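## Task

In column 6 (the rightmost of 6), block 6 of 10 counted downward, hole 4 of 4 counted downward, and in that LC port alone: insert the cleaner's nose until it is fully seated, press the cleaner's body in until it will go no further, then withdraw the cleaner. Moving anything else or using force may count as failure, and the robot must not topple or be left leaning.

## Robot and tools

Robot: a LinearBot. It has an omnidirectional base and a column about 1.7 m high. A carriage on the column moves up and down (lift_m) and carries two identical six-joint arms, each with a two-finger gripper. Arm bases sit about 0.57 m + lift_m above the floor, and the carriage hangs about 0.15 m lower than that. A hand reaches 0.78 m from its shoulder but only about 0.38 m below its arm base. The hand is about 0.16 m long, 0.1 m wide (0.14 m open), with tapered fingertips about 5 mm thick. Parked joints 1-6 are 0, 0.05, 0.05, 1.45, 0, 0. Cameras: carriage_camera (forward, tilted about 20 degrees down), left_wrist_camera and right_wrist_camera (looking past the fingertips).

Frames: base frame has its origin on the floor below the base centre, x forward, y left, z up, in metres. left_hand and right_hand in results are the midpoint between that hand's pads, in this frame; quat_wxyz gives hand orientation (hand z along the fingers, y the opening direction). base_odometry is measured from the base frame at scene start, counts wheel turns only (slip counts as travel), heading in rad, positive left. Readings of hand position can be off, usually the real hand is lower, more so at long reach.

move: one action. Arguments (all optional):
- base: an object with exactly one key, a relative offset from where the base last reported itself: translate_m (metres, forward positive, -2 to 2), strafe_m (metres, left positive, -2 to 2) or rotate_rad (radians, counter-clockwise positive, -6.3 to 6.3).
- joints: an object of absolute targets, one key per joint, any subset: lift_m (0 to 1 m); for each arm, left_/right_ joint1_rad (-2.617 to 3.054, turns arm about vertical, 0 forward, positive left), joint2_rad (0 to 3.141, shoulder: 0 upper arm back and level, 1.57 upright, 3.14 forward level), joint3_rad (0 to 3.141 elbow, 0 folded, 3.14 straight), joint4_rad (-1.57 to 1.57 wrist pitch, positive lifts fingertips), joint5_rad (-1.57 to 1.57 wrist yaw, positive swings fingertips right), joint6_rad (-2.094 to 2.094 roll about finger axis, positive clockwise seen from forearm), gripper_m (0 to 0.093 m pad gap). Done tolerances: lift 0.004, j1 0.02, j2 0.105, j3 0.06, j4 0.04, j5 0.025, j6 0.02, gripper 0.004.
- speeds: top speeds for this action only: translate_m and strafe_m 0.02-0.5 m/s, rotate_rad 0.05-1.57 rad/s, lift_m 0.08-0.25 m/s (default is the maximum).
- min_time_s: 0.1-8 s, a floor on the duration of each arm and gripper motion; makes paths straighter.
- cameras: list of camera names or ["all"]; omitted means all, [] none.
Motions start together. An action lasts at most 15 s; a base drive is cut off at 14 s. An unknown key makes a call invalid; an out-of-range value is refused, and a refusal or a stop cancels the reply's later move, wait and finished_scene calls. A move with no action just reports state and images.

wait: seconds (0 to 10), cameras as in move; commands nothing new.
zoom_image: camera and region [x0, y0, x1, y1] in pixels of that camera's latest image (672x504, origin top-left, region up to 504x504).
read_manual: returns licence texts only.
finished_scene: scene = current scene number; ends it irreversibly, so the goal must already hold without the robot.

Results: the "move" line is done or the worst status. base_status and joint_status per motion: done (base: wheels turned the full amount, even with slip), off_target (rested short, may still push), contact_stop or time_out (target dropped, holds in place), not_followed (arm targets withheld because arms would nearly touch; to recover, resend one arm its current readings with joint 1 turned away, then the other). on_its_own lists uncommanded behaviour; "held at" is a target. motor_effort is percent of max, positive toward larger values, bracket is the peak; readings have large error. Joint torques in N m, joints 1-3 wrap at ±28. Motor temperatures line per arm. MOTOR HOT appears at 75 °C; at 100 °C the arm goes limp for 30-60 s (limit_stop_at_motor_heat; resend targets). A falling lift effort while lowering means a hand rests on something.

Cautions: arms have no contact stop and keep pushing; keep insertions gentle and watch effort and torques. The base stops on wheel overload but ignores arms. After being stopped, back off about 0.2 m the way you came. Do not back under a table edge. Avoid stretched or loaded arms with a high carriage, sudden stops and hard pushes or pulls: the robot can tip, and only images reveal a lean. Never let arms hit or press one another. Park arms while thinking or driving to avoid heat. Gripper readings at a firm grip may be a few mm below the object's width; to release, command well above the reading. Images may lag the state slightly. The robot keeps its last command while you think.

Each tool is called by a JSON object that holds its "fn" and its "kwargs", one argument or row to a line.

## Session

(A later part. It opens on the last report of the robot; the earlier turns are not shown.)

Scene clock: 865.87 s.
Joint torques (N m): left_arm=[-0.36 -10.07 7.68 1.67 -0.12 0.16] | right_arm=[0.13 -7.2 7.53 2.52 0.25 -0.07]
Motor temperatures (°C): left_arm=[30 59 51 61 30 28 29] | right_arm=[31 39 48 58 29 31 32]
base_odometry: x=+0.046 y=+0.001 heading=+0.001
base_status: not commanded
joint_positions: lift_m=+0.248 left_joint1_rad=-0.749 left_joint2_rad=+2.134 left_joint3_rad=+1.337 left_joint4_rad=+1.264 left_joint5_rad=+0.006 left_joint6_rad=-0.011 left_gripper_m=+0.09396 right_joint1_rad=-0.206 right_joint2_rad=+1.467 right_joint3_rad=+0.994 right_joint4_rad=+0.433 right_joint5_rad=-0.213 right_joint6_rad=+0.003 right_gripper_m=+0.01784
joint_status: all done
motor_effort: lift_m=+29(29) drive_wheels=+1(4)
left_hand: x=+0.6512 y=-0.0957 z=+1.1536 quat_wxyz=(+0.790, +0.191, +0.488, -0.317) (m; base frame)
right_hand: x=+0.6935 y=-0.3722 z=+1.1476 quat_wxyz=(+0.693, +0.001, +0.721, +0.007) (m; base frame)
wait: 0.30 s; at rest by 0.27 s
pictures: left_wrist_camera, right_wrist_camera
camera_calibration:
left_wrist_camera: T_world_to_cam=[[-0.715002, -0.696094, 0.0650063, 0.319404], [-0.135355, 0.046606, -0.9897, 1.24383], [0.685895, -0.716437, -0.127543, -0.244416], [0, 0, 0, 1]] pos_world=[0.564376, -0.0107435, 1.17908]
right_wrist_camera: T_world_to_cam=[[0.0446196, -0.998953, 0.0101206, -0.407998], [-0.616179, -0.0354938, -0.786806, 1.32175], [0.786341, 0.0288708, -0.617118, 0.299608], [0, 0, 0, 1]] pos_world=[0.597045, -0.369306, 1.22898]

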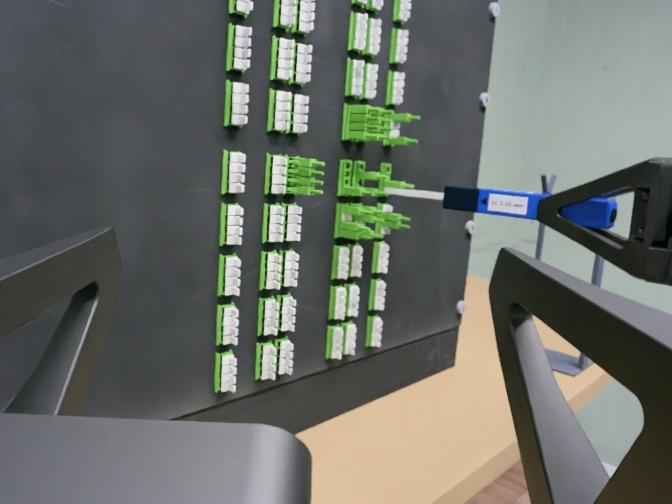

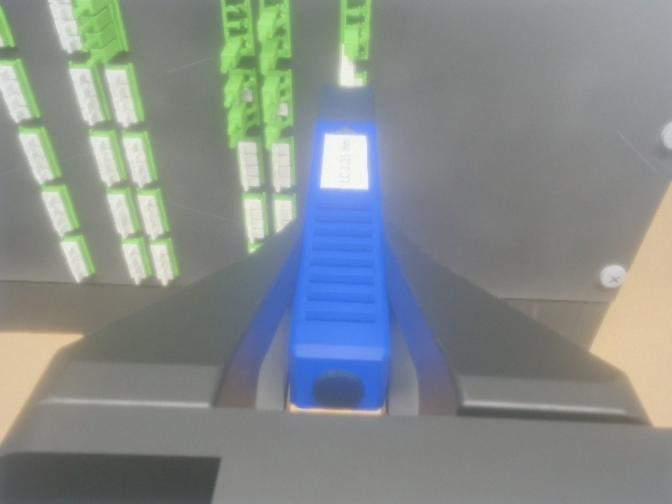

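{"fn": "move", "kwargs": {
  "joints": {"right_joint5_rad": -0.19},
  "cameras": []
}}

{"fn": "wait", "kwargs": {
  "seconds": 0.3,
  "cameras": ["left_wrist_camera", "right_wrist_camera"]
}}

{"fn": "zoom_image", "kwargs": {
  "camera": "right_wrist_camera",
  "region": [320, 0, 380, 60]
}}

{"fn": "zoom_image", "kwargs": {
  "camera": "left_wrist_camera",
  "region": [370, 160, 430, 210]
}}

Scene clock: 906.37 s.
Joint torques (N m): left_arm=[-0.36 -10.06 7.66 1.67 -0.12 0.16] | right_arm=[0.08 -7.16 7.28 2.51 0.33 -0.04]
Motor temperatures (°C): left_arm=[30 60 51 61 29 28 29] | right_arm=[31 39 48 59 29 31 32]
move: done
base_odometry: x=+0.046 y=+0.001 heading=+0.001
base_status: not commanded
joint_positions: lift_m=+0.248 left_joint1_rad=-0.749 left_joint2_rad=+2.134 left_joint3_rad=+1.337 left_joint4_rad=+1.264 left_joint5_rad=+0.006 left_joint6_rad=-0.011 left_gripper_m=+0.09396 right_joint1_rad=-0.206 right_joint2_rad=+1.467 right_joint3_rad=+0.994 right_joint4_rad=+0.433 right_joint5_rad=-0.210 right_joint6_rad=+0.003 right_gripper_m=+0.01784
joint_status: all done
motor_effort: lift_m=+29(29) drive_wheels=+2(4)
left_hand: x=+0.6512 y=-0.0957 z=+1.1536 quat_wxyz=(+0.790, +0.191, +0.488, -0.317) (m; base frame)
right_hand: x=+0.6935 y=-0.3727 z=+1.1476 quat_wxyz=(+0.693, +0.002, +0.721, +0.006) (m; base frame)
pictures: none
No camera images: "cameras" was empty.

Scene clock: 906.67 s.
Joint torques (N m): left_arm=[-0.36 -10.07 7.66 1.67 -0.12 0.16] | right_arm=[0.24 -7.24 7.3 2.48 0.33 -0.08]
Motor temperatures (°C): left_arm=[30 60 51 61 29 28 29] | right_arm=[31 39 48 59 29 31 32]
base_odometry: x=+0.046 y=+0.001 heading=+0.001
base_status: not commanded
joint_positions: lift_m=+0.248 left_joint1_rad=-0.749 left_joint2_rad=+2.134 left_joint3_rad=+1.337 left_joint4_rad=+1.264 left_joint5_rad=+0.006 left_joint6_rad=-0.011 left_gripper_m=+0.09396 right_joint1_rad=-0.206 right_joint2_rad=+1.467 right_joint3_rad=+0.994 right_joint4_rad=+0.433 right_joint5_rad=-0.210 right_joint6_rad=+0.003 right_gripper_m=+0.01784
joint_status: all done
motor_effort: lift_m=+29(29) drive_wheels=+1(4)
left_hand: x=+0.6512 y=-0.0957 z=+1.1536 quat_wxyz=(+0.790, +0.191, +0.488, -0.317) (m; base frame)
right_hand: x=+0.6935 y=-0.3727 z=+1.1476 quat_wxyz=(+0.693, +0.002, +0.721, +0.006) (m; base frame)
wait: 0.30 s; at rest by 0.27 s
pictures: left_wrist_camera, right_wrist_camera
camera_calibration:
left_wrist_camera: T_world_to_cam=[[-0.715002, -0.696094, 0.0650063, 0.319404], [-0.135355, 0.046606, -0.9897, 1.24383], [0.685895, -0.716437, -0.127543, -0.244416], [0, 0, 0, 1]] pos_world=[0.564376, -0.0107435, 1.17908]
right_wrist_camera: T_world_to_cam=[[0.0419799, -0.999066, 0.0101977, -0.406753], [-0.616248, -0.0339254, -0.786821, 1.32239], [0.786433, 0.0267464, -0.617096, 0.298738], [0, 0, 0, 1]] pos_world=[0.597056, -0.369501, 1.22898]

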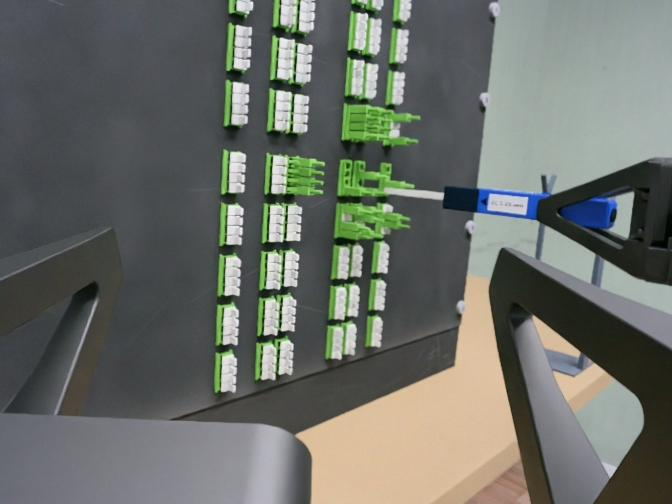

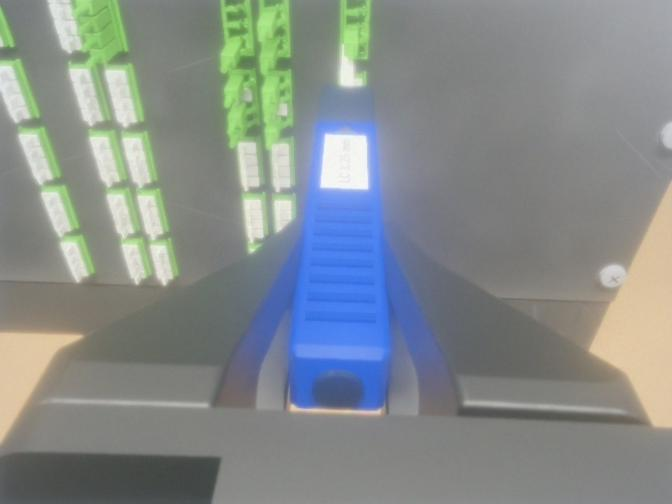

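Scaled by 8.400 from the camera's 672x504 image, which has a finer 960x720 frame.

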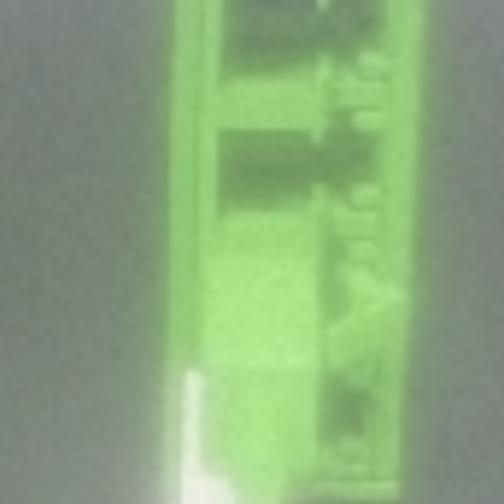

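Scaled by 8.400 from the camera's 672x504 image, which has a finer 960x720 frame.

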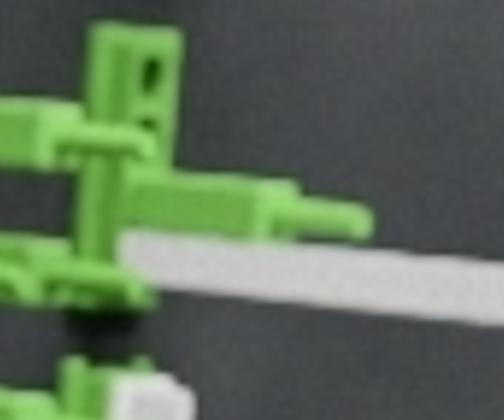

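{"fn": "move", "kwargs": {
  "joints": {"lift_m": 0.2481},
  "speeds": {"lift_m": 0.08},
  "cameras": []
}}

{"fn": "wait", "kwargs": {
  "seconds": 0.5,
  "cameras": ["left_wrist_camera", "right_wrist_camera"]
}}

{"fn": "zoom_image", "kwargs": {
  "camera": "right_wrist_camera",
  "region": [320, 0, 380, 60]
}}

{"fn": "zoom_image", "kwargs": {
  "camera": "left_wrist_camera",
  "region": [370, 160, 430, 210]
}}

Scene clock: 951.33 s.
Joint torques (N m): left_arm=[-0.35 -9.99 7.66 1.67 -0.12 0.16] | right_arm=[0.09 -7.06 7.27 2.54 0.28 -0.07]
Motor temperatures (°C): left_arm=[30 61 51 61 29 28 29] | right_arm=[31 39 48 59 29 31 32]
move: done
base_odometry: x=+0.046 y=+0.001 heading=+0.001
base_status: not commanded
joint_positions: lift_m=+0.248 left_joint1_rad=-0.749 left_joint2_rad=+2.134 left_joint3_rad=+1.337 left_joint4_rad=+1.264 left_joint5_rad=+0.006 left_joint6_rad=-0.011 left_gripper_m=+0.09396 right_joint1_rad=-0.206 right_joint2_rad=+1.467 right_joint3_rad=+0.994 right_joint4_rad=+0.433 right_joint5_rad=-0.210 right_joint6_rad=+0.003 right_gripper_m=+0.01784
joint_status: all done
motor_effort: lift_m=+25(25) drive_wheels=+2(5)
left_hand: x=+0.6512 y=-0.0957 z=+1.1535 quat_wxyz=(+0.790, +0.191, +0.488, -0.317) (m; base frame)
right_hand: x=+0.6935 y=-0.3727 z=+1.1475 quat_wxyz=(+0.693, +0.002, +0.721, +0.006) (m; base frame)
pictures: none
No camera images: "cameras" was empty.

Scene clock: 951.83 s.
Joint torques (N m): left_arm=[-0.36 -10.07 7.68 1.67 -0.12 0.16] | right_arm=[0.25 -7.24 7.35 2.45 0.34 -0.05]
Motor temperatures (°C): left_arm=[30 61 51 61 29 28 29] | right_arm=[31 39 48 59 29 31 32]
base_odometry: x=+0.046 y=+0.001 heading=+0.001
base_status: not commanded
joint_positions: lift_m=+0.248 left_joint1_rad=-0.749 left_joint2_rad=+2.134 left_joint3_rad=+1.337 left_joint4_rad=+1.264 left_joint5_rad=+0.006 left_joint6_rad=-0.011 left_gripper_m=+0.09396 right_joint1_rad=-0.206 right_joint2_rad=+1.467 right_joint3_rad=+0.994 right_joint4_rad=+0.433 right_joint5_rad=-0.210 right_joint6_rad=+0.003 right_gripper_m=+0.01784
joint_status: all done
motor_effort: lift_m=+25(25) drive_wheels=+3(5)
left_hand: x=+0.6512 y=-0.0957 z=+1.1535 quat_wxyz=(+0.790, +0.191, +0.488, -0.317) (m; base frame)
right_hand: x=+0.6935 y=-0.3727 z=+1.1475 quat_wxyz=(+0.693, +0.002, +0.721, +0.006) (m; base frame)
wait: 0.50 s; at rest by 0.27 s
pictures: left_wrist_camera, right_wrist_camera
camera_calibration:
left_wrist_camera: T_world_to_cam=[[-0.715002, -0.696094, 0.0650063, 0.319417], [-0.135355, 0.046606, -0.9897, 1.24363], [0.685895, -0.716437, -0.127543, -0.244441], [0, 0, 0, 1]] pos_world=[0.564376, -0.0107435, 1.17888]
right_wrist_camera: T_world_to_cam=[[0.0419799, -0.999066, 0.0101977, -0.406752], [-0.616248, -0.0339254, -0.786821, 1.32231], [0.786433, 0.0267464, -0.617096, 0.298677], [0, 0, 0, 1]] pos_world=[0.597056, -0.369501, 1.22888]

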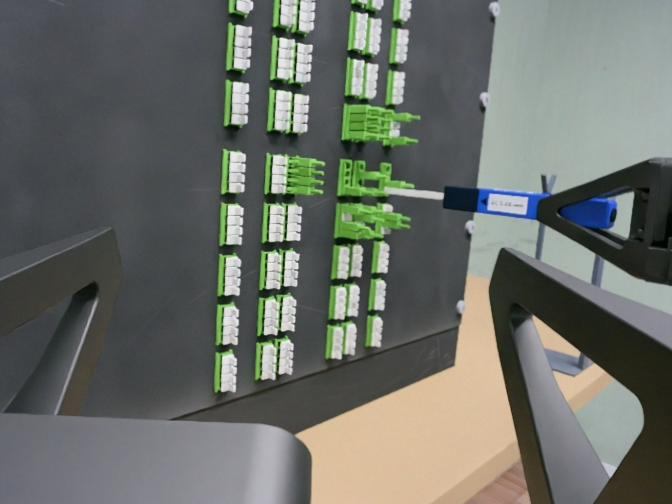

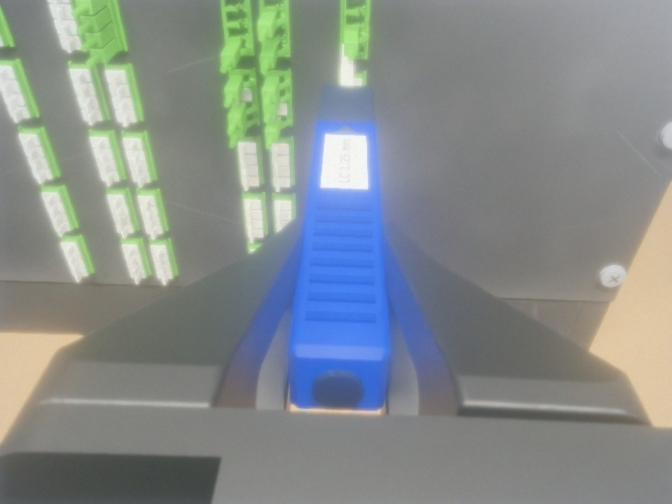

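Scaled by 8.400 from the camera's 672x504 image, which has a finer 960x720 frame.

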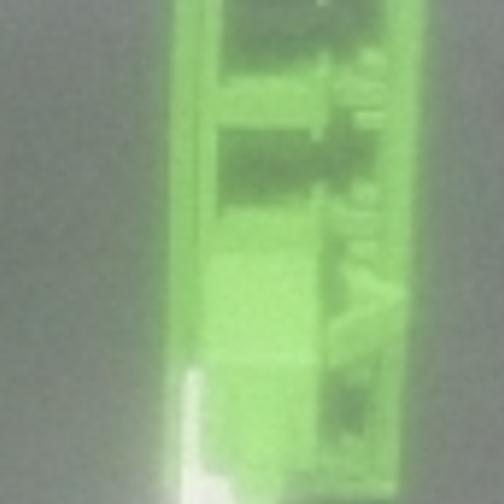

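Scaled by 8.400 from the camera's 672x504 image, which has a finer 960x720 frame.

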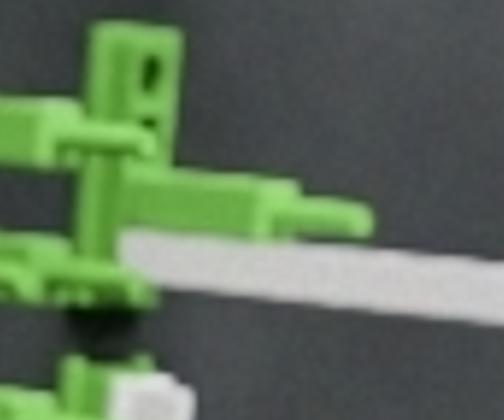

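{"fn": "move", "kwargs": {
  "joints": {"lift_m": 0.2475},
  "speeds": {"lift_m": 0.08},
  "cameras": []
}}

{"fn": "wait", "kwargs": {
  "seconds": 0.5,
  "cameras": ["left_wrist_camera", "right_wrist_camera"]
}}

{"fn": "zoom_image", "kwargs": {
  "camera": "right_wrist_camera",
  "region": [320, 0, 380, 60]
}}

{"fn": "zoom_image", "kwargs": {
  "camera": "left_wrist_camera",
  "region": [370, 160, 430, 210]
}}

Scene clock: 961.03 s.
Joint torques (N m): left_arm=[-0.36 -10.06 7.66 1.67 -0.12 0.16] | right_arm=[0.21 -7.25 7.28 2.53 0.3 -0.04]
Motor temperatures (°C): left_arm=[30 61 51 61 29 28 29] | right_arm=[31 39 48 59 29 31 32]
move: done
base_odometry: x=+0.046 y=+0.001 heading=+0.001
base_status: not commanded
joint_positions: lift_m=+0.248 left_joint1_rad=-0.749 left_joint2_rad=+2.134 left_joint3_rad=+1.337 left_joint4_rad=+1.264 left_joint5_rad=+0.006 left_joint6_rad=-0.011 left_gripper_m=+0.09396 right_joint1_rad=-0.206 right_joint2_rad=+1.467 right_joint3_rad=+0.994 right_joint4_rad=+0.433 right_joint5_rad=-0.210 right_joint6_rad=+0.003 right_gripper_m=+0.01784
joint_status: all done
motor_effort: lift_m=+24(24) drive_wheels=+4(4)
left_hand: x=+0.6513 y=-0.0957 z=+1.1529 quat_wxyz=(+0.790, +0.192, +0.488, -0.317) (m; base frame)
right_hand: x=+0.6935 y=-0.3728 z=+1.1470 quat_wxyz=(+0.693, +0.003, +0.721, +0.005) (m; base frame)
pictures: none
No camera images: "cameras" was empty.

Scene clock: 961.53 s.
Joint torques (N m): left_arm=[-0.36 -10.04 7.68 1.67 -0.12 0.16] | right_arm=[0.39 -7.16 7.32 2.48 0.34 -0.09]
Motor temperatures (°C): left_arm=[30 61 51 61 29 28 29] | right_arm=[31 39 48 59 29 31 32]
base_odometry: x=+0.046 y=+0.001 heading=+0.001
base_status: not commanded
joint_positions: lift_m=+0.248 left_joint1_rad=-0.749 left_joint2_rad=+2.134 left_joint3_rad=+1.337 left_joint4_rad=+1.264 left_joint5_rad=+0.006 left_joint6_rad=-0.011 left_gripper_m=+0.09396 right_joint1_rad=-0.206 right_joint2_rad=+1.467 right_joint3_rad=+0.994 right_joint4_rad=+0.433 right_joint5_rad=-0.210 right_joint6_rad=+0.003 right_gripper_m=+0.01784
joint_status: all done
motor_effort: lift_m=+24(24) drive_wheels=+3(4)
left_hand: x=+0.6513 y=-0.0957 z=+1.1529 quat_wxyz=(+0.790, +0.192, +0.488, -0.317) (m; base frame)
right_hand: x=+0.6935 y=-0.3728 z=+1.1470 quat_wxyz=(+0.693, +0.003, +0.721, +0.005) (m; base frame)
wait: 0.50 s; at rest by 0.27 s
pictures: left_wrist_camera, right_wrist_camera
camera_calibration:
left_wrist_camera: T_world_to_cam=[[-0.714983, -0.696113, 0.065006, 0.319439], [-0.135628, 0.046887, -0.98965, 1.24324], [0.68586, -0.7164, -0.127936, -0.244023], [0, 0, 0, 1]] pos_world=[0.564377, -0.0107439, 1.17838]
right_wrist_camera: T_world_to_cam=[[0.0415415, -0.999084, 0.0102909, -0.406705], [-0.616266, -0.0337285, -0.786816, 1.32199], [0.786442, 0.0263435, -0.617102, 0.298221], [0, 0, 0, 1]] pos_world=[0.597057, -0.369599, 1.22838]

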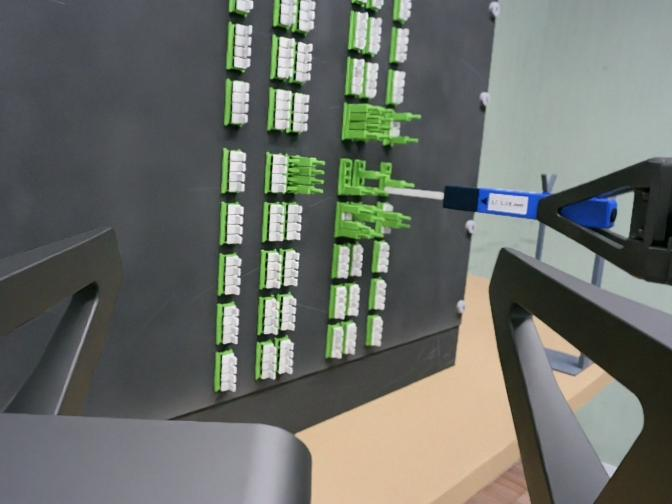

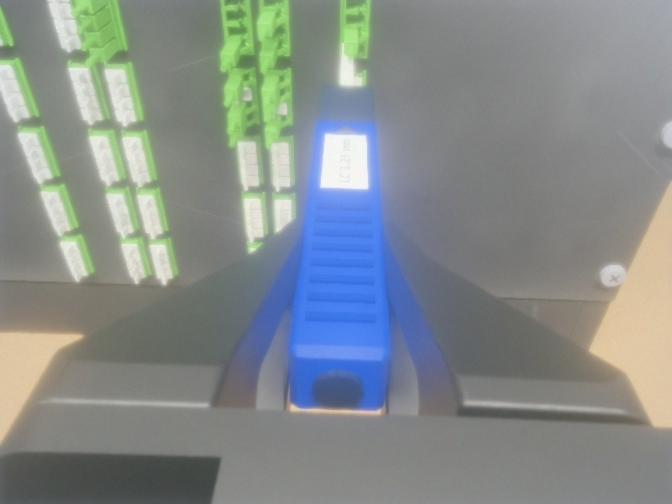

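Scaled by 8.400 from the camera's 672x504 image, which has a finer 960x720 frame.

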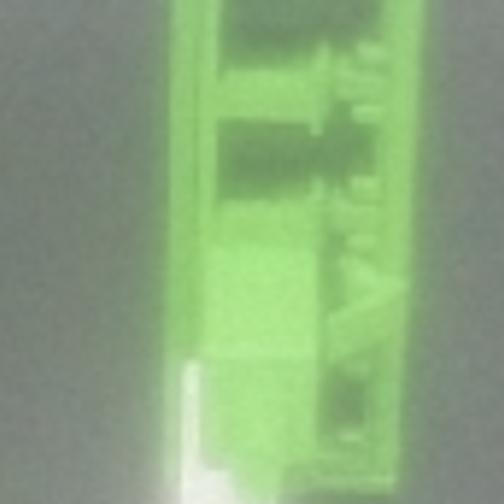

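Scaled by 8.400 from the camera's 672x504 image, which has a finer 960x720 frame.

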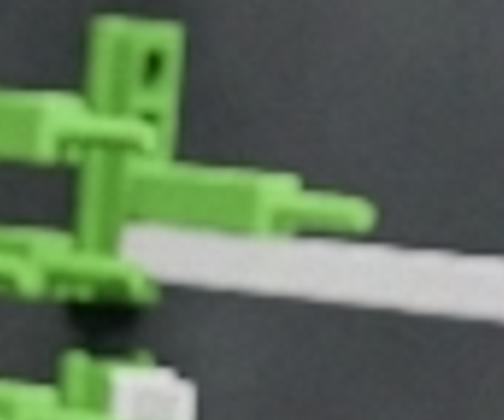

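{"fn": "move", "kwargs": {
  "joints": {"right_joint5_rad": -0.206},
  "cameras": []
}}

{"fn": "move", "kwargs": {
  "base": {"translate_m": -0.005},
  "speeds": {"translate_m": 0.02},
  "cameras": []
}}

{"fn": "wait", "kwargs": {
  "seconds": 0.5,
  "cameras": ["left_wrist_camera", "right_wrist_camera"]
}}

{"fn": "zoom_image", "kwargs": {
  "camera": "right_wrist_camera",
  "region": [320, 0, 380, 60]
}}

{"fn": "zoom_image", "kwargs": {
  "camera": "left_wrist_camera",
  "region": [360, 160, 420, 210]
}}

Scene clock: 990.63 s.
Joint torques (N m): left_arm=[-0.35 -10.06 7.68 1.67 -0.12 0.16] | right_arm=[0.12 -7.28 7.41 2.53 0.11 -0.05]
Motor temperatures (°C): left_arm=[30 61 51 61 29 28 29] | right_arm=[31 39 48 59 29 31 32]
move: done
base_odometry: x=+0.046 y=+0.001 heading=+0.001
base_status: not commanded
joint_positions: lift_m=+0.248 left_joint1_rad=-0.749 left_joint2_rad=+2.134 left_joint3_rad=+1.337 left_joint4_rad=+1.264 left_joint5_rad=+0.006 left_joint6_rad=-0.011 left_gripper_m=+0.09396 right_joint1_rad=-0.206 right_joint2_rad=+1.467 right_joint3_rad=+0.994 right_joint4_rad=+0.433 right_joint5_rad=-0.210 right_joint6_rad=+0.003 right_gripper_m=+0.01784
joint_status: all done
motor_effort: lift_m=+24(24) drive_wheels=+4(4)
left_hand: x=+0.6513 y=-0.0957 z=+1.1529 quat_wxyz=(+0.790, +0.192, +0.488, -0.317) (m; base frame)
right_hand: x=+0.6935 y=-0.3727 z=+1.1470 quat_wxyz=(+0.693, +0.002, +0.721, +0.006) (m; base frame)
pictures: none
No camera images: "cameras" was empty.

Scene clock: 991.27 s.
Joint torques (N m): left_arm=[-0.4 -10.1 7.56 1.73 -0.11 0.16] | right_arm=[0.23 -7.01 7.24 2.53 0.12 -0.05]
Motor temperatures (°C): left_arm=[30 61 51 61 29 28 29] | right_arm=[31 39 48 59 29 31 32]
move: done
base_odometry: x=+0.041 y=+0.001 heading=+0.001
base_status: done
joint_positions: lift_m=+0.248 left_joint1_rad=-0.749 left_joint2_rad=+2.134 left_joint3_rad=+1.337 left_joint4_rad=+1.264 left_joint5_rad=+0.006 left_joint6_rad=-0.011 left_gripper_m=+0.09396 right_joint1_rad=-0.206 right_joint2_rad=+1.467 right_joint3_rad=+0.994 right_joint4_rad=+0.433 right_joint5_rad=-0.210 right_joint6_rad=+0.003 right_gripper_m=+0.01784
joint_status: not commanded
motor_effort: lift_m=+24(24) drive_wheels=-1(8)
left_hand: x=+0.6511 y=-0.0959 z=+1.1529 quat_wxyz=(+0.790, +0.192, +0.488, -0.317) (m; base frame)
right_hand: x=+0.6935 y=-0.3728 z=+1.1470 quat_wxyz=(+0.693, +0.003, +0.721, +0.005) (m; base frame)
pictures: none
No camera images: "cameras" was empty.

Scene clock: 991.77 s.
Joint torques (N m): left_arm=[-0.34 -9.92 7.68 1.68 -0.11 0.16] | right_arm=[0.34 -7.24 7.32 2.55 0.14 -0.03]
Motor temperatures (°C): left_arm=[30 61 51 61 29 28 29] | right_arm=[31 39 48 59 29 31 32]
base_odometry: x=+0.041 y=+0.001 heading=+0.001
base_status: done
joint_positions: lift_m=+0.248 left_joint1_rad=-0.749 left_joint2_rad=+2.134 left_joint3_rad=+1.337 left_joint4_rad=+1.264 left_joint5_rad=+0.006 left_joint6_rad=-0.011 left_gripper_m=+0.09396 right_joint1_rad=-0.206 right_joint2_rad=+1.467 right_joint3_rad=+0.994 right_joint4_rad=+0.433 right_joint5_rad=-0.210 right_joint6_rad=+0.003 right_gripper_m=+0.01784
joint_status: not commanded
motor_effort: lift_m=+24(24) drive_wheels=+1(8)
left_hand: x=+0.6511 y=-0.0959 z=+1.1529 quat_wxyz=(+0.790, +0.192, +0.488, -0.317) (m; base frame)
right_hand: x=+0.6935 y=-0.3728 z=+1.1470 quat_wxyz=(+0.693, +0.003, +0.721, +0.005) (m; base frame)
wait: 0.50 s; at rest by 0.27 s
pictures: left_wrist_camera, right_wrist_camera
camera_calibration:
left_wrist_camera: T_world_to_cam=[[-0.715283, -0.695806, 0.0649965, 0.319412], [-0.1356, 0.0469507, -0.989651, 1.24322], [0.685553, -0.716694, -0.127934, -0.24393], [0, 0, 0, 1]] pos_world=[0.564277, -0.0109444, 1.17838]
right_wrist_camera: T_world_to_cam=[[0.041183, -0.999098, 0.0103242, -0.406536], [-0.616281, -0.0335337, -0.786812, 1.32207], [0.786449, 0.0260407, -0.617106, 0.298109], [0, 0, 0, 1]] pos_world=[0.597059, -0.369599, 1.22838]

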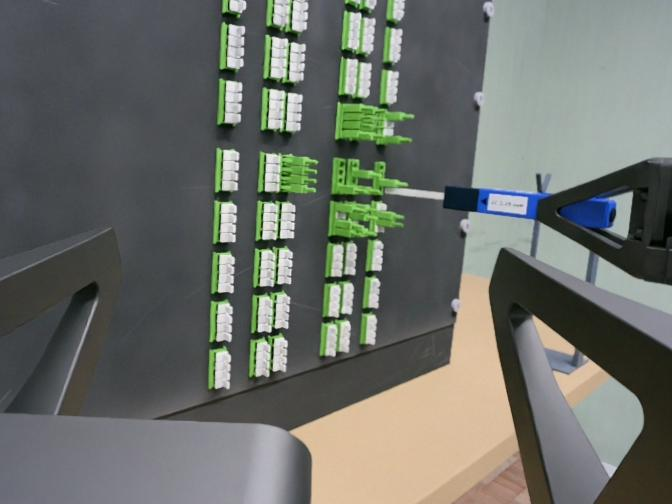

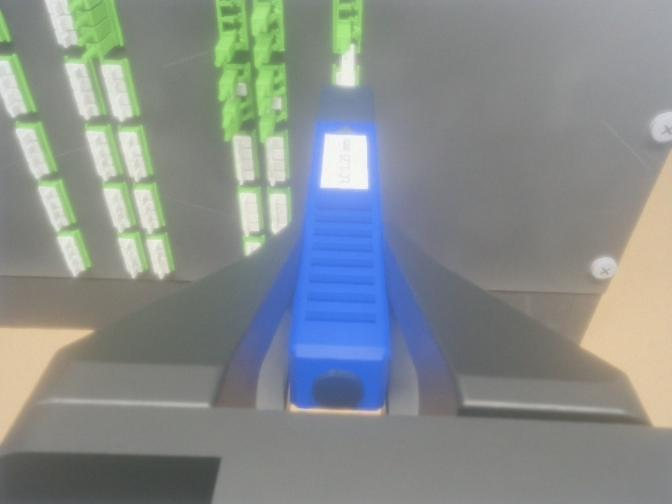

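Scaled by 8.400 from the camera's 672x504 image, which has a finer 960x720 frame.

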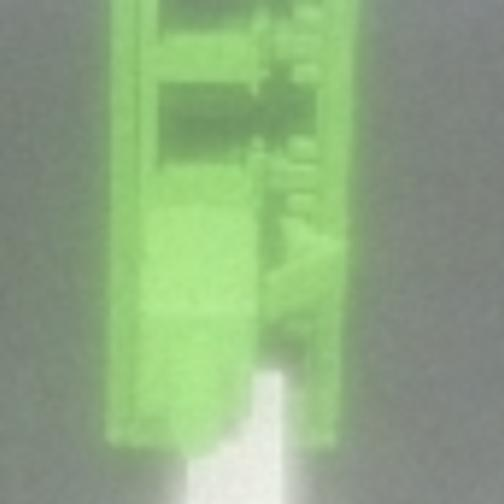

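Scaled by 8.400 from the camera's 672x504 image, which has a finer 960x720 frame.

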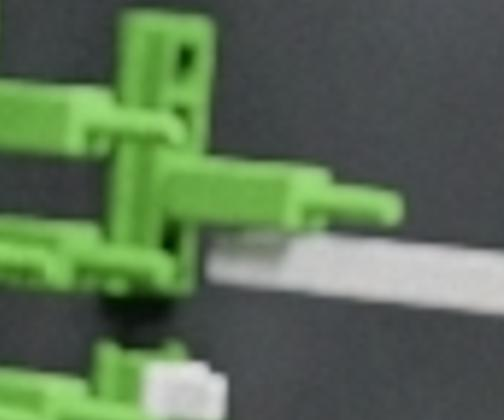

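{"fn": "move", "kwargs": {
  "joints": {"right_joint5_rad": -0.2265, "lift_m": 0.249},
  "speeds": {"lift_m": 0.08},
  "cameras": []
}}

{"fn": "move", "kwargs": {
  "joints": {"right_joint5_rad": -0.2165},
  "cameras": []
}}

{"fn": "wait", "kwargs": {
  "seconds": 0.5,
  "cameras": ["left_wrist_camera", "right_wrist_camera"]
}}

{"fn": "zoom_image", "kwargs": {
  "camera": "right_wrist_camera",
  "region": [320, 0, 380, 60]
}}

{"fn": "zoom_image", "kwargs": {
  "camera": "left_wrist_camera",
  "region": [360, 160, 420, 210]
}}

Scene clock: 1008.70 s.
Joint torques (N m): left_arm=[-0.34 -9.91 7.65 1.68 -0.12 0.16] | right_arm=[0.12 -7.23 7.32 2.54 -0.03 -0.07]
Motor temperatures (°C): left_arm=[30 62 51 61 29 28 29] | right_arm=[31 39 48 59 29 31 32]
move: done
base_odometry: x=+0.041 y=+0.001 heading=+0.001
base_status: not commanded
joint_positions: lift_m=+0.249 left_joint1_rad=-0.749 left_joint2_rad=+2.134 left_joint3_rad=+1.337 left_joint4_rad=+1.264 left_joint5_rad=+0.006 left_joint6_rad=-0.011 left_gripper_m=+0.09396 right_joint1_rad=-0.206 right_joint2_rad=+1.467 right_joint3_rad=+0.994 right_joint4_rad=+0.432 right_joint5_rad=-0.217 right_joint6_rad=+0.003 right_gripper_m=+0.01784
joint_status: all done
motor_effort: lift_m=+28(30) drive_wheels=+2(2)
left_hand: x=+0.6511 y=-0.0959 z=+1.1540 quat_wxyz=(+0.790, +0.192, +0.488, -0.317) (m; base frame)
right_hand: x=+0.6935 y=-0.3716 z=+1.1478 quat_wxyz=(+0.693, +0.000, +0.721, +0.008) (m; base frame)
pictures: none
No camera images: "cameras" was empty.

Scene clock: 1009.00 s.
Joint torques (N m): left_arm=[-0.32 -10.07 7.66 1.67 -0.11 0.16] | right_arm=[0.18 -7.19 7.23 2.54 0.07 -0.05]
Motor temperatures (°C): left_arm=[30 62 51 61 29 28 29] | right_arm=[31 39 48 59 29 31 32]
move: done
base_odometry: x=+0.041 y=+0.001 heading=+0.001
base_status: not commanded
joint_positions: lift_m=+0.249 left_joint1_rad=-0.749 left_joint2_rad=+2.134 left_joint3_rad=+1.337 left_joint4_rad=+1.264 left_joint5_rad=+0.006 left_joint6_rad=-0.011 left_gripper_m=+0.09396 right_joint1_rad=-0.206 right_joint2_rad=+1.467 right_joint3_rad=+0.994 right_joint4_rad=+0.432 right_joint5_rad=-0.217 right_joint6_rad=+0.003 right_gripper_m=+0.01784
joint_status: all done
motor_effort: lift_m=+28(28) drive_wheels=-1(3)
left_hand: x=+0.6511 y=-0.0959 z=+1.1540 quat_wxyz=(+0.790, +0.192, +0.488, -0.317) (m; base frame)
right_hand: x=+0.6935 y=-0.3716 z=+1.1478 quat_wxyz=(+0.693, +0.000, +0.721, +0.008) (m; base frame)
pictures: none
No camera images: "cameras" was empty.

Scene clock: 1009.50 s.
Joint torques (N m): left_arm=[-0.34 -10.06 7.68 1.67 -0.11 0.16] | right_arm=[0.25 -6.97 7.58 2.52 0.09 -0.08]
Motor temperatures (°C): left_arm=[30 62 51 61 29 28 29] | right_arm=[31 39 48 59 29 31 32]
base_odometry: x=+0.041 y=+0.001 heading=+0.001
base_status: not commanded
joint_positions: lift_m=+0.249 left_joint1_rad=-0.749 left_joint2_rad=+2.134 left_joint3_rad=+1.337 left_joint4_rad=+1.264 left_joint5_rad=+0.006 left_joint6_rad=-0.011 left_gripper_m=+0.09396 right_joint1_rad=-0.206 right_joint2_rad=+1.467 right_joint3_rad=+0.994 right_joint4_rad=+0.432 right_joint5_rad=-0.217 right_joint6_rad=+0.003 right_gripper_m=+0.01784
joint_status: all done
motor_effort: lift_m=+28(28) drive_wheels=-2(3)
left_hand: x=+0.6511 y=-0.0959 z=+1.1540 quat_wxyz=(+0.790, +0.192, +0.488, -0.317) (m; base frame)
right_hand: x=+0.6935 y=-0.3716 z=+1.1478 quat_wxyz=(+0.693, +0.000, +0.721, +0.008) (m; base frame)
wait: 0.50 s; at rest by 0.27 s
pictures: left_wrist_camera, right_wrist_camera
camera_calibration:
left_wrist_camera: T_world_to_cam=[[-0.715207, -0.69592, 0.0646173, 0.319671], [-0.135055, 0.0469003, -0.989727, 1.24408], [0.68574, -0.716586, -0.127531, -0.2443], [0, 0, 0, 1]] pos_world=[0.564176, -0.0109442, 1.17949]
right_wrist_camera: T_world_to_cam=[[0.048418, -0.998779, 0.00985005, -0.409684], [-0.616554, -0.0376445, -0.786412, 1.32099], [0.785823, 0.0320034, -0.617623, 0.301809], [0, 0, 0, 1]] pos_world=[0.59713, -0.369115, 1.22928]

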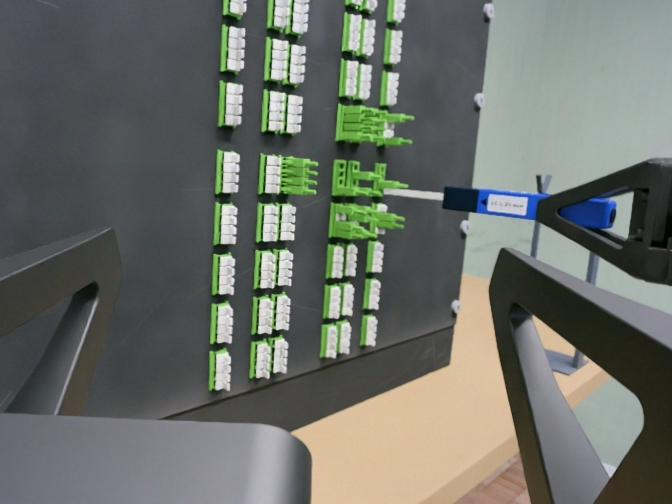

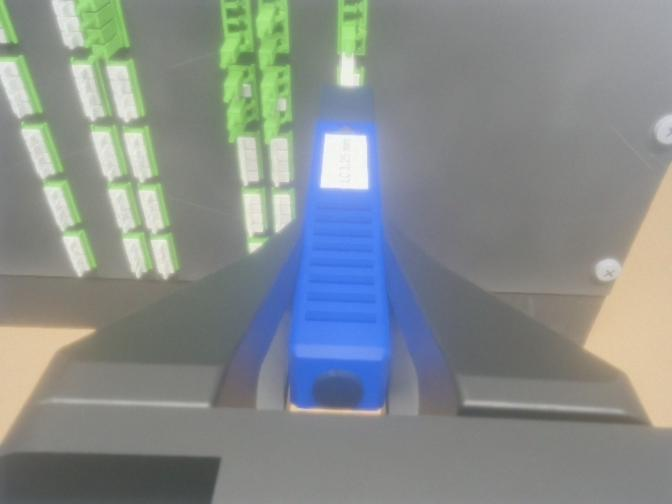

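Scaled by 8.400 from the camera's 672x504 image, which has a finer 960x720 frame.

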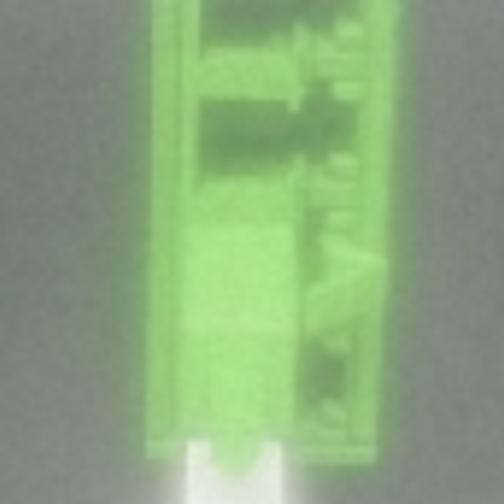

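Scaled by 8.400 from the camera's 672x504 image, which has a finer 960x720 frame.

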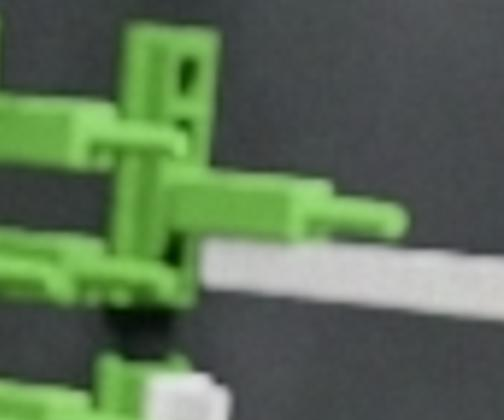

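{"fn": "move", "kwargs": {
  "base": {"translate_m": 0.003},
  "speeds": {"translate_m": 0.02},
  "cameras": []
}}

{"fn": "wait", "kwargs": {
  "seconds": 0.5,
  "cameras": ["left_wrist_camera", "right_wrist_camera"]
}}

{"fn": "zoom_image", "kwargs": {
  "camera": "right_wrist_camera",
  "region": [320, 0, 380, 60]
}}

{"fn": "zoom_image", "kwargs": {
  "camera": "left_wrist_camera",
  "region": [360, 160, 420, 210]
}}

Scene clock: 1039.93 s.
Joint torques (N m): left_arm=[-0.46 -10.09 7.66 1.65 -0.11 0.16] | right_arm=[0.2 -7.28 7.5 2.52 0.09 -0.09]
Motor temperatures (°C): left_arm=[30 62 51 61 29 28 29] | right_arm=[31 39 48 59 28 31 32]
move: done
base_odometry: x=+0.044 y=+0.001 heading=+0.002
base_status: done
joint_positions: lift_m=+0.249 left_joint1_rad=-0.748 left_joint2_rad=+2.134 left_joint3_rad=+1.337 left_joint4_rad=+1.264 left_joint5_rad=+0.006 left_joint6_rad=-0.011 left_gripper_m=+0.09396 right_joint1_rad=-0.206 right_joint2_rad=+1.467 right_joint3_rad=+0.994 right_joint4_rad=+0.432 right_joint5_rad=-0.217 right_joint6_rad=+0.003 right_gripper_m=+0.01784
joint_status: not commanded
motor_effort: lift_m=+28(28) drive_wheels=+1(8)
left_hand: x=+0.6515 y=-0.0955 z=+1.1540 quat_wxyz=(+0.791, +0.191, +0.488, -0.317) (m; base frame)
right_hand: x=+0.6935 y=-0.3716 z=+1.1478 quat_wxyz=(+0.693, +0.000, +0.721, +0.008) (m; base frame)
pictures: none
No camera images: "cameras" was empty.

Scene clock: 1040.43 s.
Joint torques (N m): left_arm=[-0.42 -10.11 7.69 1.62 -0.11 0.16] | right_arm=[0.4 -7.21 7.43 2.49 0.13 -0.03]
Motor temperatures (°C): left_arm=[30 62 51 61 29 28 29] | right_arm=[31 39 48 59 28 31 32]
base_odometry: x=+0.044 y=+0.001 heading=+0.002
base_status: done
joint_positions: lift_m=+0.249 left_joint1_rad=-0.748 left_joint2_rad=+2.134 left_joint3_rad=+1.337 left_joint4_rad=+1.264 left_joint5_rad=+0.006 left_joint6_rad=-0.011 left_gripper_m=+0.09396 right_joint1_rad=-0.206 right_joint2_rad=+1.467 right_joint3_rad=+0.994 right_joint4_rad=+0.432 right_joint5_rad=-0.217 right_joint6_rad=+0.003 right_gripper_m=+0.01784
joint_status: not commanded
motor_effort: lift_m=+28(28) drive_wheels=+1(8)
left_hand: x=+0.6515 y=-0.0955 z=+1.1540 quat_wxyz=(+0.791, +0.191, +0.488, -0.317) (m; base frame)
right_hand: x=+0.6935 y=-0.3716 z=+1.1478 quat_wxyz=(+0.693, +0.000, +0.721, +0.008) (m; base frame)
wait: 0.50 s; at rest by 0.27 s
pictures: left_wrist_camera, right_wrist_camera
camera_calibration:
left_wrist_camera: T_world_to_cam=[[-0.71416, -0.69696, 0.0649764, 0.31907], [-0.135386, 0.0464585, -0.989703, 1.24426], [0.686765, -0.715603, -0.127537, -0.244849], [0, 0, 0, 1]] pos_world=[0.564475, -0.0106423, 1.17948]
right_wrist_camera: T_world_to_cam=[[0.048418, -0.998779, 0.00985005, -0.409684], [-0.616554, -0.0376445, -0.786412, 1.32099], [0.785823, 0.0320034, -0.617623, 0.301809], [0, 0, 0, 1]] pos_world=[0.59713, -0.369115, 1.22928]

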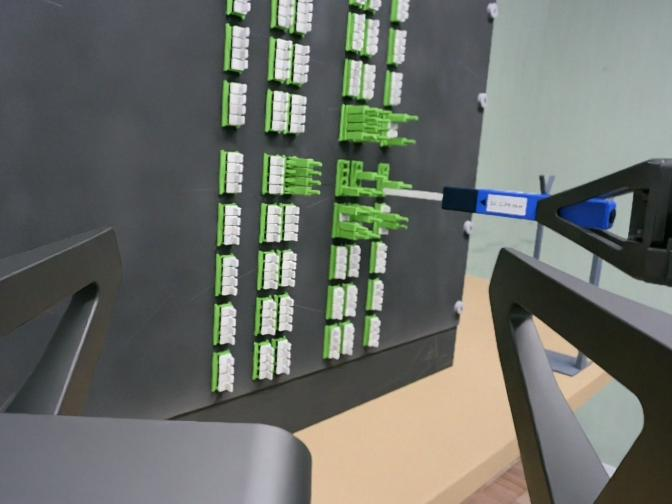

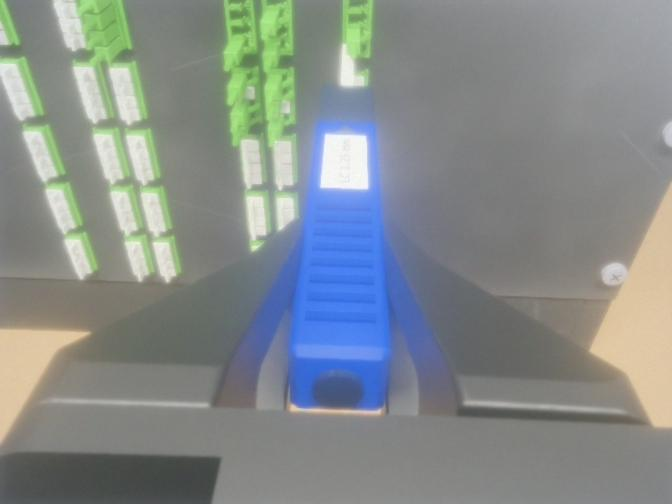

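Scaled by 8.400 from the camera's 672x504 image, which has a finer 960x720 frame.

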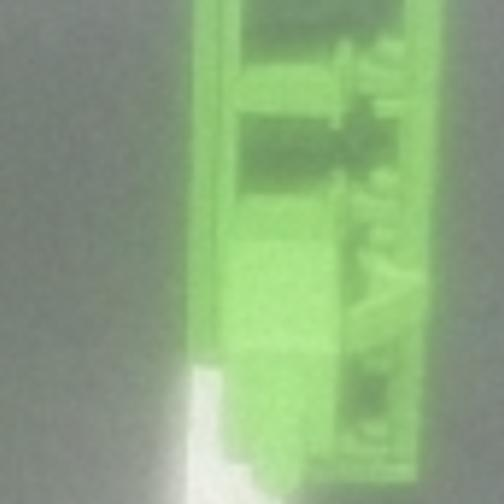

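Scaled by 8.400 from the camera's 672x504 image, which has a finer 960x720 frame.

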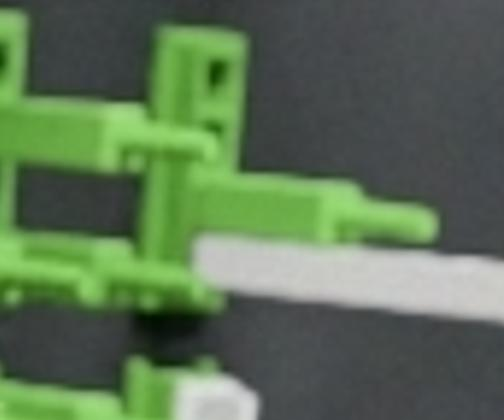

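{"fn": "move", "kwargs": {
  "joints": {"right_joint5_rad": -0.197},
  "cameras": []
}}

{"fn": "move", "kwargs": {
  "joints": {"right_joint5_rad": -0.206},
  "cameras": []
}}

{"fn": "wait", "kwargs": {
  "seconds": 0.5,
  "cameras": ["left_wrist_camera", "right_wrist_camera"]
}}

{"fn": "zoom_image", "kwargs": {
  "camera": "right_wrist_camera",
  "region": [320, 0, 380, 60]
}}

{"fn": "zoom_image", "kwargs": {
  "camera": "left_wrist_camera",
  "region": [360, 160, 420, 210]
}}

Scene clock: 1057.47 s.
Joint torques (N m): left_arm=[-0.4 -10.07 7.66 1.67 -0.11 0.16] | right_arm=[0.42 -7.16 7.54 2.51 0.18 -0.05]
Motor temperatures (°C): left_arm=[30 62 51 61 29 28 29] | right_arm=[31 39 48 59 28 31 32]
move: done
base_odometry: x=+0.044 y=+0.001 heading=+0.002
base_status: not commanded
joint_positions: lift_m=+0.249 left_joint1_rad=-0.748 left_joint2_rad=+2.134 left_joint3_rad=+1.337 left_joint4_rad=+1.264 left_joint5_rad=+0.006 left_joint6_rad=-0.011 left_gripper_m=+0.09396 right_joint1_rad=-0.206 right_joint2_rad=+1.467 right_joint3_rad=+0.994 right_joint4_rad=+0.432 right_joint5_rad=-0.207 right_joint6_rad=+0.003 right_gripper_m=+0.01784
joint_status: all done
motor_effort: lift_m=+28(28) drive_wheels=+1(3)
left_hand: x=+0.6515 y=-0.0955 z=+1.1540 quat_wxyz=(+0.791, +0.191, +0.488, -0.317) (m; base frame)
right_hand: x=+0.6935 y=-0.3734 z=+1.1478 quat_wxyz=(+0.693, +0.004, +0.721, +0.004) (m; base frame)
pictures: none
No camera images: "cameras" was empty.

Scene clock: 1057.77 s.
Joint torques (N m): left_arm=[-0.4 -10.07 7.68 1.66 -0.11 0.16] | right_arm=[0.25 -7.1 7.47 2.58 0.11 -0.07]
Motor temperatures (°C): left_arm=[30 62 51 61 29 28 29] | right_arm=[31 39 48 59 28 31 32]
move: done
base_odometry: x=+0.044 y=+0.001 heading=+0.002
base_status: not commanded
joint_positions: lift_m=+0.249 left_joint1_rad=-0.748 left_joint2_rad=+2.134 left_joint3_rad=+1.337 left_joint4_rad=+1.264 left_joint5_rad=+0.006 left_joint6_rad=-0.011 left_gripper_m=+0.09396 right_joint1_rad=-0.206 right_joint2_rad=+1.467 right_joint3_rad=+0.994 right_joint4_rad=+0.432 right_joint5_rad=-0.207 right_joint6_rad=+0.003 right_gripper_m=+0.01784
joint_status: all done
motor_effort: lift_m=+28(28) drive_wheels=-1(3)
left_hand: x=+0.6515 y=-0.0955 z=+1.1540 quat_wxyz=(+0.791, +0.191, +0.488, -0.317) (m; base frame)
right_hand: x=+0.6935 y=-0.3734 z=+1.1478 quat_wxyz=(+0.693, +0.004, +0.721, +0.004) (m; base frame)
pictures: none
No camera images: "cameras" was empty.

Scene clock: 1058.27 s.
Joint torques (N m): left_arm=[-0.4 -10.06 7.66 1.67 -0.11 0.16] | right_arm=[0.31 -7.35 7.5 2.53 0.11 -0.09]
Motor temperatures (°C): left_arm=[30 62 51 61 29 28 29] | right_arm=[31 39 48 59 28 31 32]
base_odometry: x=+0.044 y=+0.001 heading=+0.002
base_status: not commanded
joint_positions: lift_m=+0.249 left_joint1_rad=-0.748 left_joint2_rad=+2.134 left_joint3_rad=+1.337 left_joint4_rad=+1.264 left_joint5_rad=+0.006 left_joint6_rad=-0.011 left_gripper_m=+0.09396 right_joint1_rad=-0.206 right_joint2_rad=+1.467 right_joint3_rad=+0.994 right_joint4_rad=+0.432 right_joint5_rad=-0.207 right_joint6_rad=+0.003 right_gripper_m=+0.01784
joint_status: all done
motor_effort: lift_m=+28(28) drive_wheels=+1(3)
left_hand: x=+0.6515 y=-0.0955 z=+1.1540 quat_wxyz=(+0.791, +0.191, +0.488, -0.317) (m; base frame)
right_hand: x=+0.6935 y=-0.3734 z=+1.1478 quat_wxyz=(+0.693, +0.004, +0.721, +0.004) (m; base frame)
wait: 0.50 s; at rest by 0.27 s
pictures: left_wrist_camera, right_wrist_camera
camera_calibration:
left_wrist_camera: T_world_to_cam=[[-0.71416, -0.69696, 0.0649764, 0.31907], [-0.135386, 0.0464585, -0.989703, 1.24426], [0.686765, -0.715603, -0.127537, -0.244849], [0, 0, 0, 1]] pos_world=[0.564475, -0.0106423, 1.17948]
right_wrist_camera: T_world_to_cam=[[0.0381451, -0.99922, 0.0101869, -0.404806], [-0.616972, -0.0315695, -0.786351, 1.32341], [0.78606, 0.0237104, -0.617696, 0.298677], [0, 0, 0, 1]] pos_world=[0.597173, -0.369792, 1.22928]

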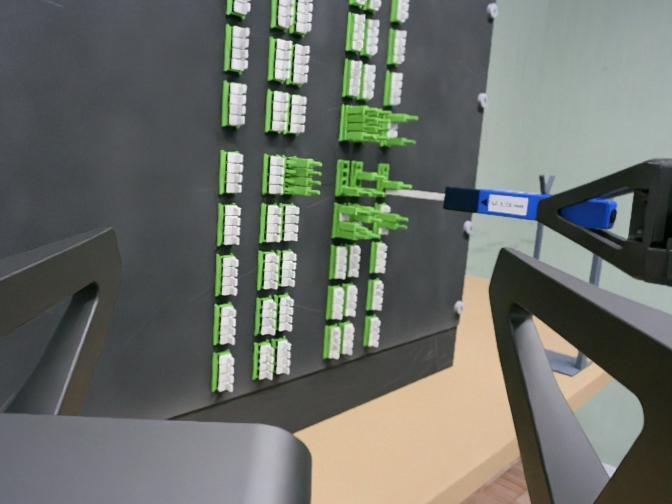

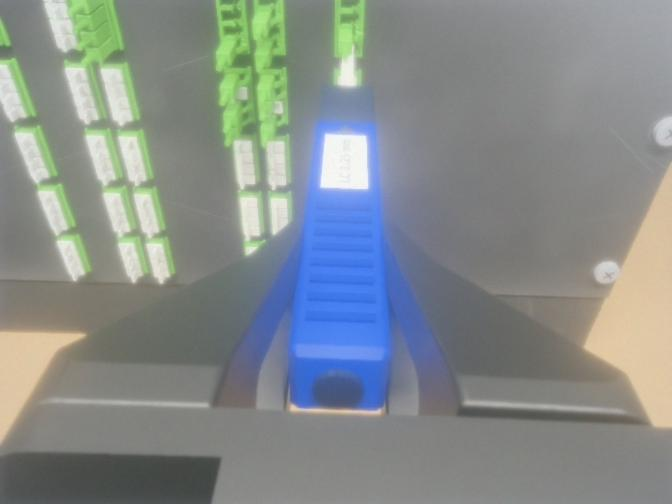

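Scaled by 8.400 from the camera's 672x504 image, which has a finer 960x720 frame.

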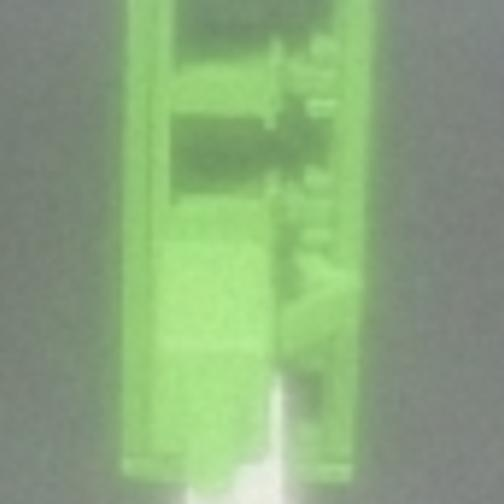

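Scaled by 8.400 from the camera's 672x504 image, which has a finer 960x720 frame.

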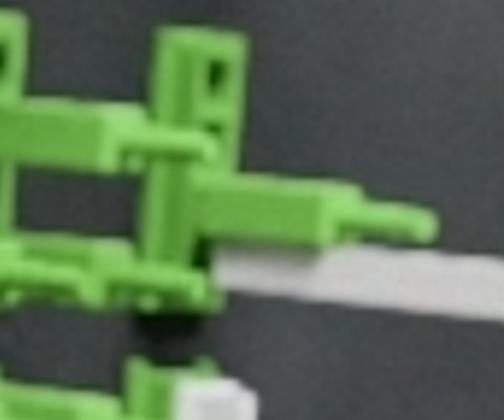

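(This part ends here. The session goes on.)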